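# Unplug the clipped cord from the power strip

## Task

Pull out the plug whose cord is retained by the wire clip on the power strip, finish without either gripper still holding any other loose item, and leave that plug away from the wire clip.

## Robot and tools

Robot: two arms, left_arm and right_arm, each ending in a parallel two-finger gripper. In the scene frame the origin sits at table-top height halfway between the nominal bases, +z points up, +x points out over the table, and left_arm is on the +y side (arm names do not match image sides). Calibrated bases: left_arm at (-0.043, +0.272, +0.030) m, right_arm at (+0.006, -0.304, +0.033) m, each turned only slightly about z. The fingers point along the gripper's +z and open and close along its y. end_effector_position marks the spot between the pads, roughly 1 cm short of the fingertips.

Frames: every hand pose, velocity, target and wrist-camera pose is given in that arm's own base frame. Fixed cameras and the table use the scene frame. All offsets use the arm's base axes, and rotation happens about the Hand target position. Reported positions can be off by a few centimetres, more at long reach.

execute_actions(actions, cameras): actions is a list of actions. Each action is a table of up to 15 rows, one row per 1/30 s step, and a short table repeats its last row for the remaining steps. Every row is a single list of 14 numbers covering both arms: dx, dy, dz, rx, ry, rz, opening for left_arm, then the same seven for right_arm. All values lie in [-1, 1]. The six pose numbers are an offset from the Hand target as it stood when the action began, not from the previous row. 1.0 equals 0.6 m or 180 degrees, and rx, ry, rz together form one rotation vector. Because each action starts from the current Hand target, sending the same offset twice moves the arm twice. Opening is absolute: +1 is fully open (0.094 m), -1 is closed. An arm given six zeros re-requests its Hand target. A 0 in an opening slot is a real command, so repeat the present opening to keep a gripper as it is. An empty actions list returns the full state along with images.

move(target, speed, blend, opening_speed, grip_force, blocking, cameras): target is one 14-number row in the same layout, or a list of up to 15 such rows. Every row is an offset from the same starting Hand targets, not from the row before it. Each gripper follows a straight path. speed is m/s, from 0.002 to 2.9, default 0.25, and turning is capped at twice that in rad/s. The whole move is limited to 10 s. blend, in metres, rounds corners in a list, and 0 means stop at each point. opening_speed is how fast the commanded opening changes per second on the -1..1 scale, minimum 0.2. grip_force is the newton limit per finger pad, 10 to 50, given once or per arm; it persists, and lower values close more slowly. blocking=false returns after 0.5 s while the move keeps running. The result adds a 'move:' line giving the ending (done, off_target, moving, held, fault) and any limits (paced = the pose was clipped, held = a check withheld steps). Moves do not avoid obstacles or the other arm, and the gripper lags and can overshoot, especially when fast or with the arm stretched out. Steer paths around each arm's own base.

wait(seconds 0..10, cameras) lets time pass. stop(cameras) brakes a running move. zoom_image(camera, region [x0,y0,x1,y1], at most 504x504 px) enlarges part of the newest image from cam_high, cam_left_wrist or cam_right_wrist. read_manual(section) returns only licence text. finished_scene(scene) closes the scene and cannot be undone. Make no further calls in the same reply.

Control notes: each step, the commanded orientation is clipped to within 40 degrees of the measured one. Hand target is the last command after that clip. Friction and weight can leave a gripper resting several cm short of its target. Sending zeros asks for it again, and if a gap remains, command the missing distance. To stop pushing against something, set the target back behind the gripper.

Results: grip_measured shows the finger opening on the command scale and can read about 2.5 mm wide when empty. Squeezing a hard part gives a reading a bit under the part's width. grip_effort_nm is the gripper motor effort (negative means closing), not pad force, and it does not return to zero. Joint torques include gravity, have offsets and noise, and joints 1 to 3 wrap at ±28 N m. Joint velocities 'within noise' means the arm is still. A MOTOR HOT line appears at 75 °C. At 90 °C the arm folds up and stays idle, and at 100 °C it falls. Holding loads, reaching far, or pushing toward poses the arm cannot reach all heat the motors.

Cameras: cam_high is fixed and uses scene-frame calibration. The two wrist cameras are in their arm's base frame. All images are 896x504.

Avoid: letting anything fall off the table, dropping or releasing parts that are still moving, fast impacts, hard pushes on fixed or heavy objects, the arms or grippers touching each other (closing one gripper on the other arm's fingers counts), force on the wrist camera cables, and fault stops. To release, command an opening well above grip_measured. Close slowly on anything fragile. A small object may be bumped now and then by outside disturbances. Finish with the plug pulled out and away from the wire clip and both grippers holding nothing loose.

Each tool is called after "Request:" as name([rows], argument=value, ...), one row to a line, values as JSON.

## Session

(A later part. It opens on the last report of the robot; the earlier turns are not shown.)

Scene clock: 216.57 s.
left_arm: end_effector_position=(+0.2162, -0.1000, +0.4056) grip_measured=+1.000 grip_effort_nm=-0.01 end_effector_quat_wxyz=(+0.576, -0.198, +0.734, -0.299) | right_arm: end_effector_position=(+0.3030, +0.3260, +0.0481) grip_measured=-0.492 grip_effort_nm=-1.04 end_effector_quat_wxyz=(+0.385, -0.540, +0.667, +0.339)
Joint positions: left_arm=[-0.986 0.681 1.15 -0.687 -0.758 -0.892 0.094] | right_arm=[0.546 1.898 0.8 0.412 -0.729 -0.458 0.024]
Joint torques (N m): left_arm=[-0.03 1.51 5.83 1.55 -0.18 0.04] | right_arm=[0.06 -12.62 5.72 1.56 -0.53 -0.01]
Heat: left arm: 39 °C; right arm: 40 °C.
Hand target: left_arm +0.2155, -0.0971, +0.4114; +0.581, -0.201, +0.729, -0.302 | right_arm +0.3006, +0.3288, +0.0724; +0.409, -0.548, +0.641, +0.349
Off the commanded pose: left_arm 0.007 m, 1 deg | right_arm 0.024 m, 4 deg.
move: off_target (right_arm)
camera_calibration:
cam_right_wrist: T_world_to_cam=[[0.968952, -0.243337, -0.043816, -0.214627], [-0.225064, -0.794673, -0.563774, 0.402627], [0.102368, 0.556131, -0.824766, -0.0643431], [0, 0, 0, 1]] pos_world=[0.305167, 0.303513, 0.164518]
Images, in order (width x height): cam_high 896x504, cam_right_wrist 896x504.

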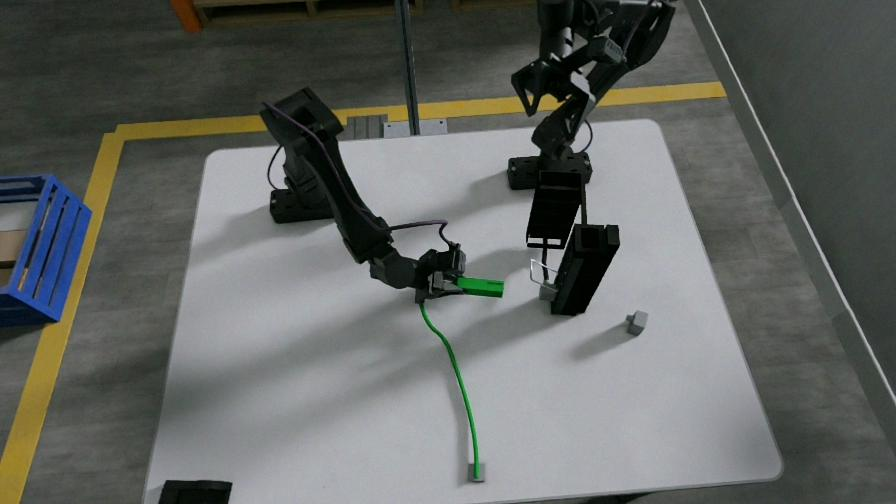

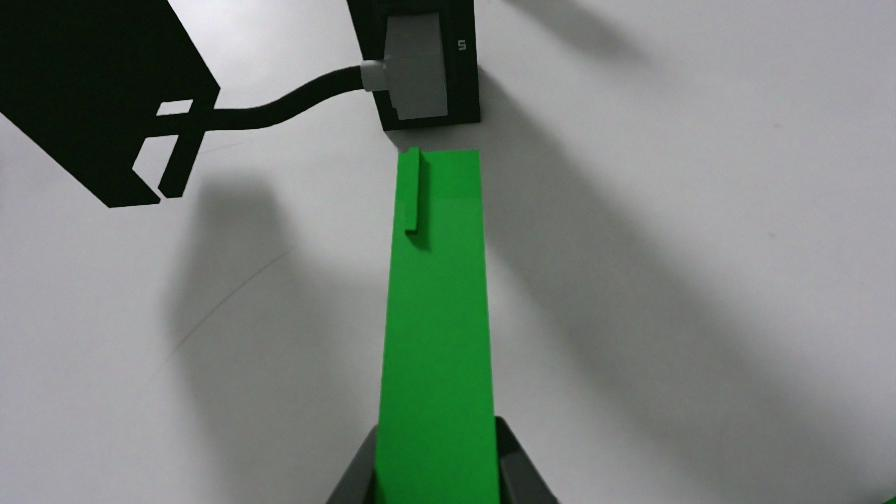

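Request:
move([
  [0,0,0,0,0,0,1,0,-0.02,-0.1,0,0,0,-0.7],
  [0,0,0,0,0,0,1,0,-0.02,-0.145,0,0,0,-0.7],
], speed=[0.1,0.04], blend=[0.01,0], cameras=["cam_right_wrist","cam_high"])

Scene clock: 219.67 s.
left_arm: end_effector_position=(+0.2162, -0.1000, +0.4056) grip_measured=+1.000 grip_effort_nm=-0.01 end_effector_quat_wxyz=(+0.576, -0.198, +0.734, -0.299) | right_arm: end_effector_position=(+0.3029, +0.3183, -0.0097) grip_measured=-0.492 grip_effort_nm=-1.03 end_effector_quat_wxyz=(+0.410, -0.548, +0.643, +0.342)
Joint positions: left_arm=[-0.986 0.681 1.15 -0.687 -0.758 -0.892 0.094] | right_arm=[0.517 2.136 0.732 0.76 -0.774 -0.493 0.024]
Joint torques (N m): left_arm=[-0.03 1.5 5.81 1.55 -0.19 0.05] | right_arm=[-0.31 -7.08 4.29 1.64 -0.35 0.01]
Heat: left arm: 39 °C; right arm: 40 °C.
Hand target: left_arm +0.2155, -0.0971, +0.4114; +0.581, -0.201, +0.729, -0.302 | right_arm +0.3006, +0.3169, -0.0146; +0.409, -0.548, +0.641, +0.349
Off the commanded pose: left_arm 0.007 m, 1 deg | right_arm 0.006 m, 1 deg.
move: done
camera_calibration:
cam_right_wrist: T_world_to_cam=[[0.975135, -0.221608, -0.00149917, -0.227316], [-0.177193, -0.775595, -0.60585, 0.34286], [0.133099, 0.591051, -0.795577, -0.127838], [0, 0, 0, 1]] pos_world=[0.299431, 0.291104, 0.105677]
Images, in order (width x height): cam_high 896x504, cam_right_wrist 896x504.

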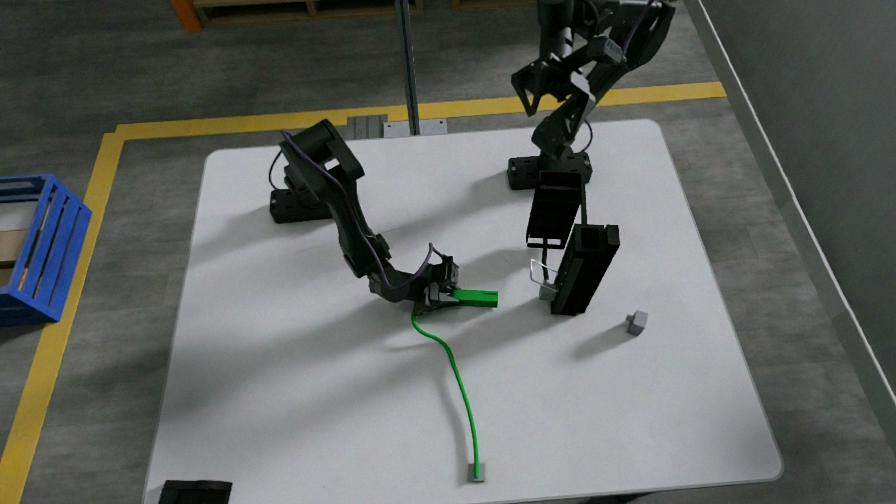

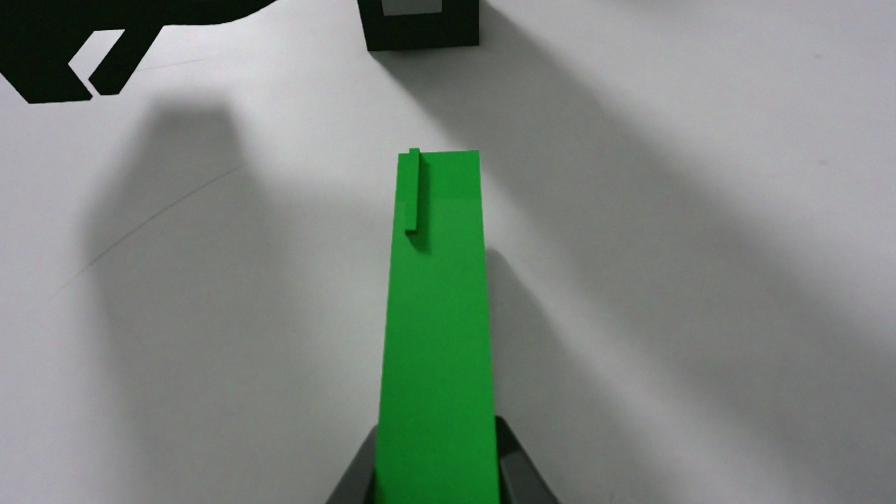

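Request:
move(target=[0,0,0,0,0,0,1,0,0,-0.03,0,0,0,-0.7], speed=0.04)

Scene clock: 221.13 s.
left_arm: end_effector_position=(+0.2162, -0.1000, +0.4056) grip_measured=+1.000 grip_effort_nm=-0.01 end_effector_quat_wxyz=(+0.576, -0.198, +0.734, -0.299) | right_arm: end_effector_position=(+0.3034, +0.3221, -0.0105) grip_measured=-0.492 grip_effort_nm=-1.03 end_effector_quat_wxyz=(+0.432, -0.554, +0.617, +0.353)
Joint positions: left_arm=[-0.986 0.681 1.15 -0.687 -0.758 -0.892 0.094] | right_arm=[0.511 2.193 0.732 0.88 -0.816 -0.493 0.024]
Joint torques (N m): left_arm=[-0.03 1.5 5.83 1.54 -0.18 0.04] | right_arm=[-0.06 -6.08 3.95 1.21 0.06 0.03]
Heat: left arm: 39 °C; right arm: 40 °C.
Hand target: left_arm +0.2155, -0.0971, +0.4114; +0.581, -0.201, +0.729, -0.302 | right_arm +0.3006, +0.3168, -0.0327; +0.409, -0.547, +0.641, +0.349
Off the commanded pose: left_arm 0.007 m, 1 deg | right_arm 0.023 m, 4 deg.
move: off_target (right_arm)

In contact. Release and retreat.

Request:
move(target=[0,0,0,0,0,0,1,0,0,0.022,0,0,0,0.15], opening_speed=0.8, speed=0.05)

Request:
move(target=[0,0,0,0,0,0,1,-0.01,-0.1,0.15,0,0,0,0.15], speed=0.2, cameras=["cam_high"])

Scene clock: 223.80 s.
left_arm: end_effector_position=(+0.2162, -0.1000, +0.4056) grip_measured=+1.000 grip_effort_nm=-0.01 end_effector_quat_wxyz=(+0.576, -0.198, +0.734, -0.299) | right_arm: end_effector_position=(+0.3020, +0.3202, -0.0158) grip_measured=+0.147 grip_effort_nm=0.16 end_effector_quat_wxyz=(+0.422, -0.552, +0.628, +0.352)
Joint positions: left_arm=[-0.986 0.681 1.15 -0.687 -0.758 -0.892 0.094] | right_arm=[0.512 2.193 0.732 0.851 -0.807 -0.493 0.054]
Joint torques (N m): left_arm=[-0.06 1.52 5.76 1.55 -0.19 0.04] | right_arm=[-0.16 -10.25 3.92 1.08 -0.08 0.06]
Heat: left arm: 39 °C; right arm: 39 °C.
Hand target: left_arm +0.2155, -0.0971, +0.4114; +0.581, -0.201, +0.729, -0.302 | right_arm +0.3007, +0.3168, -0.0195; +0.409, -0.547, +0.641, +0.349
Off the commanded pose: left_arm 0.007 m, 1 deg | right_arm 0.005 m, 2 deg.
move: done

Scene clock: 225.40 s.
left_arm: end_effector_position=(+0.2162, -0.1000, +0.4056) grip_measured=+1.000 grip_effort_nm=-0.01 end_effector_quat_wxyz=(+0.576, -0.198, +0.734, -0.299) | right_arm: end_effector_position=(+0.2913, +0.2530, +0.0528) grip_measured=+0.147 grip_effort_nm=0.14 end_effector_quat_wxyz=(+0.390, -0.540, +0.662, +0.344)
Joint positions: left_arm=[-0.986 0.681 1.15 -0.687 -0.758 -0.892 0.094] | right_arm=[0.34 1.757 0.659 0.278 -0.891 -0.655 0.054]
Joint torques (N m): left_arm=[-0.1 1.52 5.79 1.55 -0.18 0.05] | right_arm=[-0.13 -9.09 7.45 1.19 -0.58 -0.07]
Heat: left arm: 39 °C; right arm: 39 °C.
Hand target: left_arm +0.2155, -0.0971, +0.4114; +0.581, -0.201, +0.729, -0.302 | right_arm +0.2946, +0.2568, +0.0705; +0.409, -0.547, +0.641, +0.349
Off the commanded pose: left_arm 0.007 m, 1 deg | right_arm 0.018 m, 3 deg.
move: off_target (right_arm)
Images, in order (width x height): cam_high 896x504.

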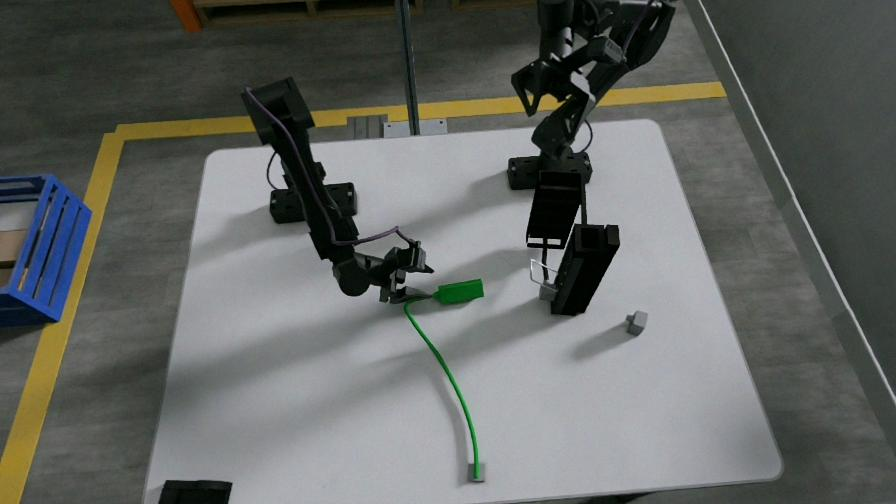

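Request:
move(target=[0,0,0,0,0,0,1,0,-0.02,0.15,0,0,0,0.15], speed=0.15, cameras=["cam_high","cam_right_wrist"])

Scene clock: 227.83 s.
left_arm: end_effector_position=(+0.2162, -0.1000, +0.4056) grip_measured=+1.000 grip_effort_nm=-0.01 end_effector_quat_wxyz=(+0.576, -0.198, +0.734, -0.299) | right_arm: end_effector_position=(+0.2901, +0.2416, +0.1357) grip_measured=+0.147 grip_effort_nm=0.14 end_effector_quat_wxyz=(+0.381, -0.537, +0.667, +0.348)
Joint positions: left_arm=[-0.986 0.681 1.15 -0.687 -0.758 -0.892 0.094] | right_arm=[0.303 1.517 0.834 -0.193 -0.916 -0.7 0.054]
Joint torques (N m): left_arm=[-0.03 1.5 5.76 1.55 -0.17 0.06] | right_arm=[-0.5 -8.43 10.55 1.13 -0.56 -0.18]
Heat: left arm: 39 °C; right arm: 39 °C.
Hand target: left_arm +0.2155, -0.0971, +0.4114; +0.581, -0.201, +0.729, -0.302 | right_arm +0.2945, +0.2448, +0.1604; +0.409, -0.547, +0.642, +0.349
Off the commanded pose: left_arm 0.007 m, 1 deg | right_arm 0.025 m, 5 deg.
move: off_target (right_arm)
camera_calibration:
cam_right_wrist: T_world_to_cam=[[0.969069, -0.238729, -0.0625603, -0.217404], [-0.231434, -0.791063, -0.566267, 0.383355], [0.0856951, 0.56323, -0.821844, 0.058851], [0, 0, 0, 1]] pos_world=[0.294357, 0.21821, 0.251847]
Images, in order (width x height): cam_high 896x504, cam_right_wrist 896x504.

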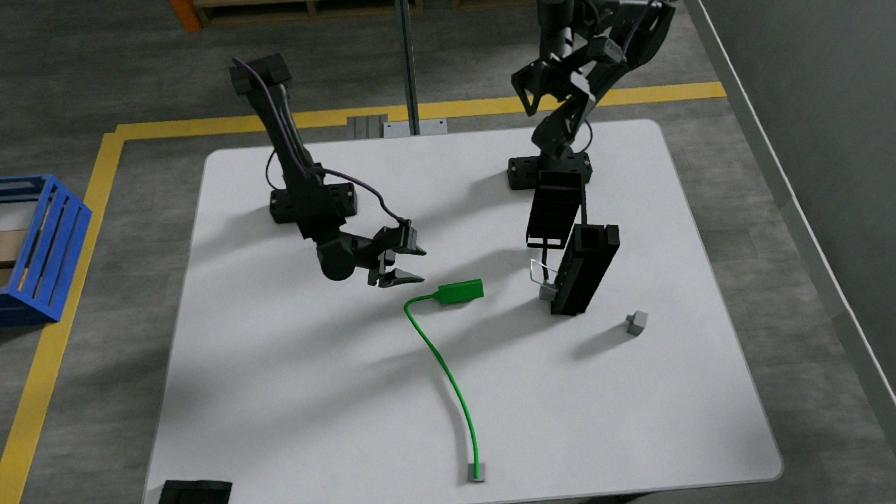

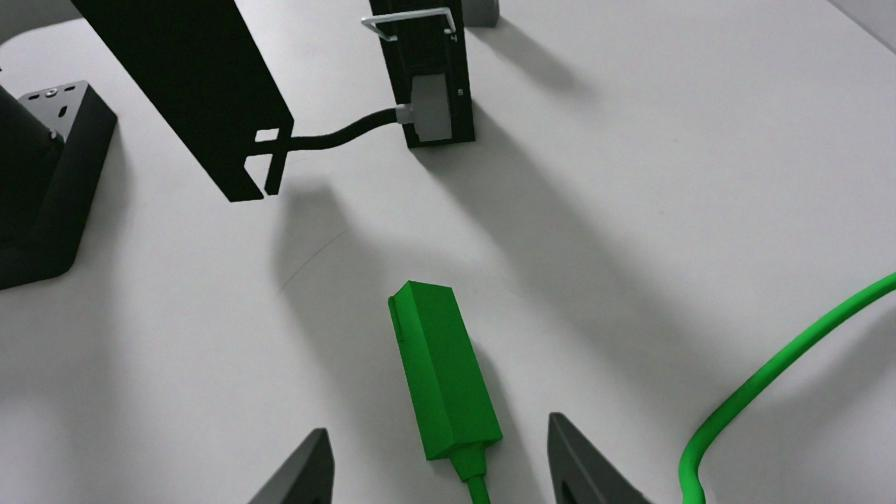

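Plug rests on the table, clear of the clip.

Request:
finished_scene(scene=2)

The scene is finished: the task was done.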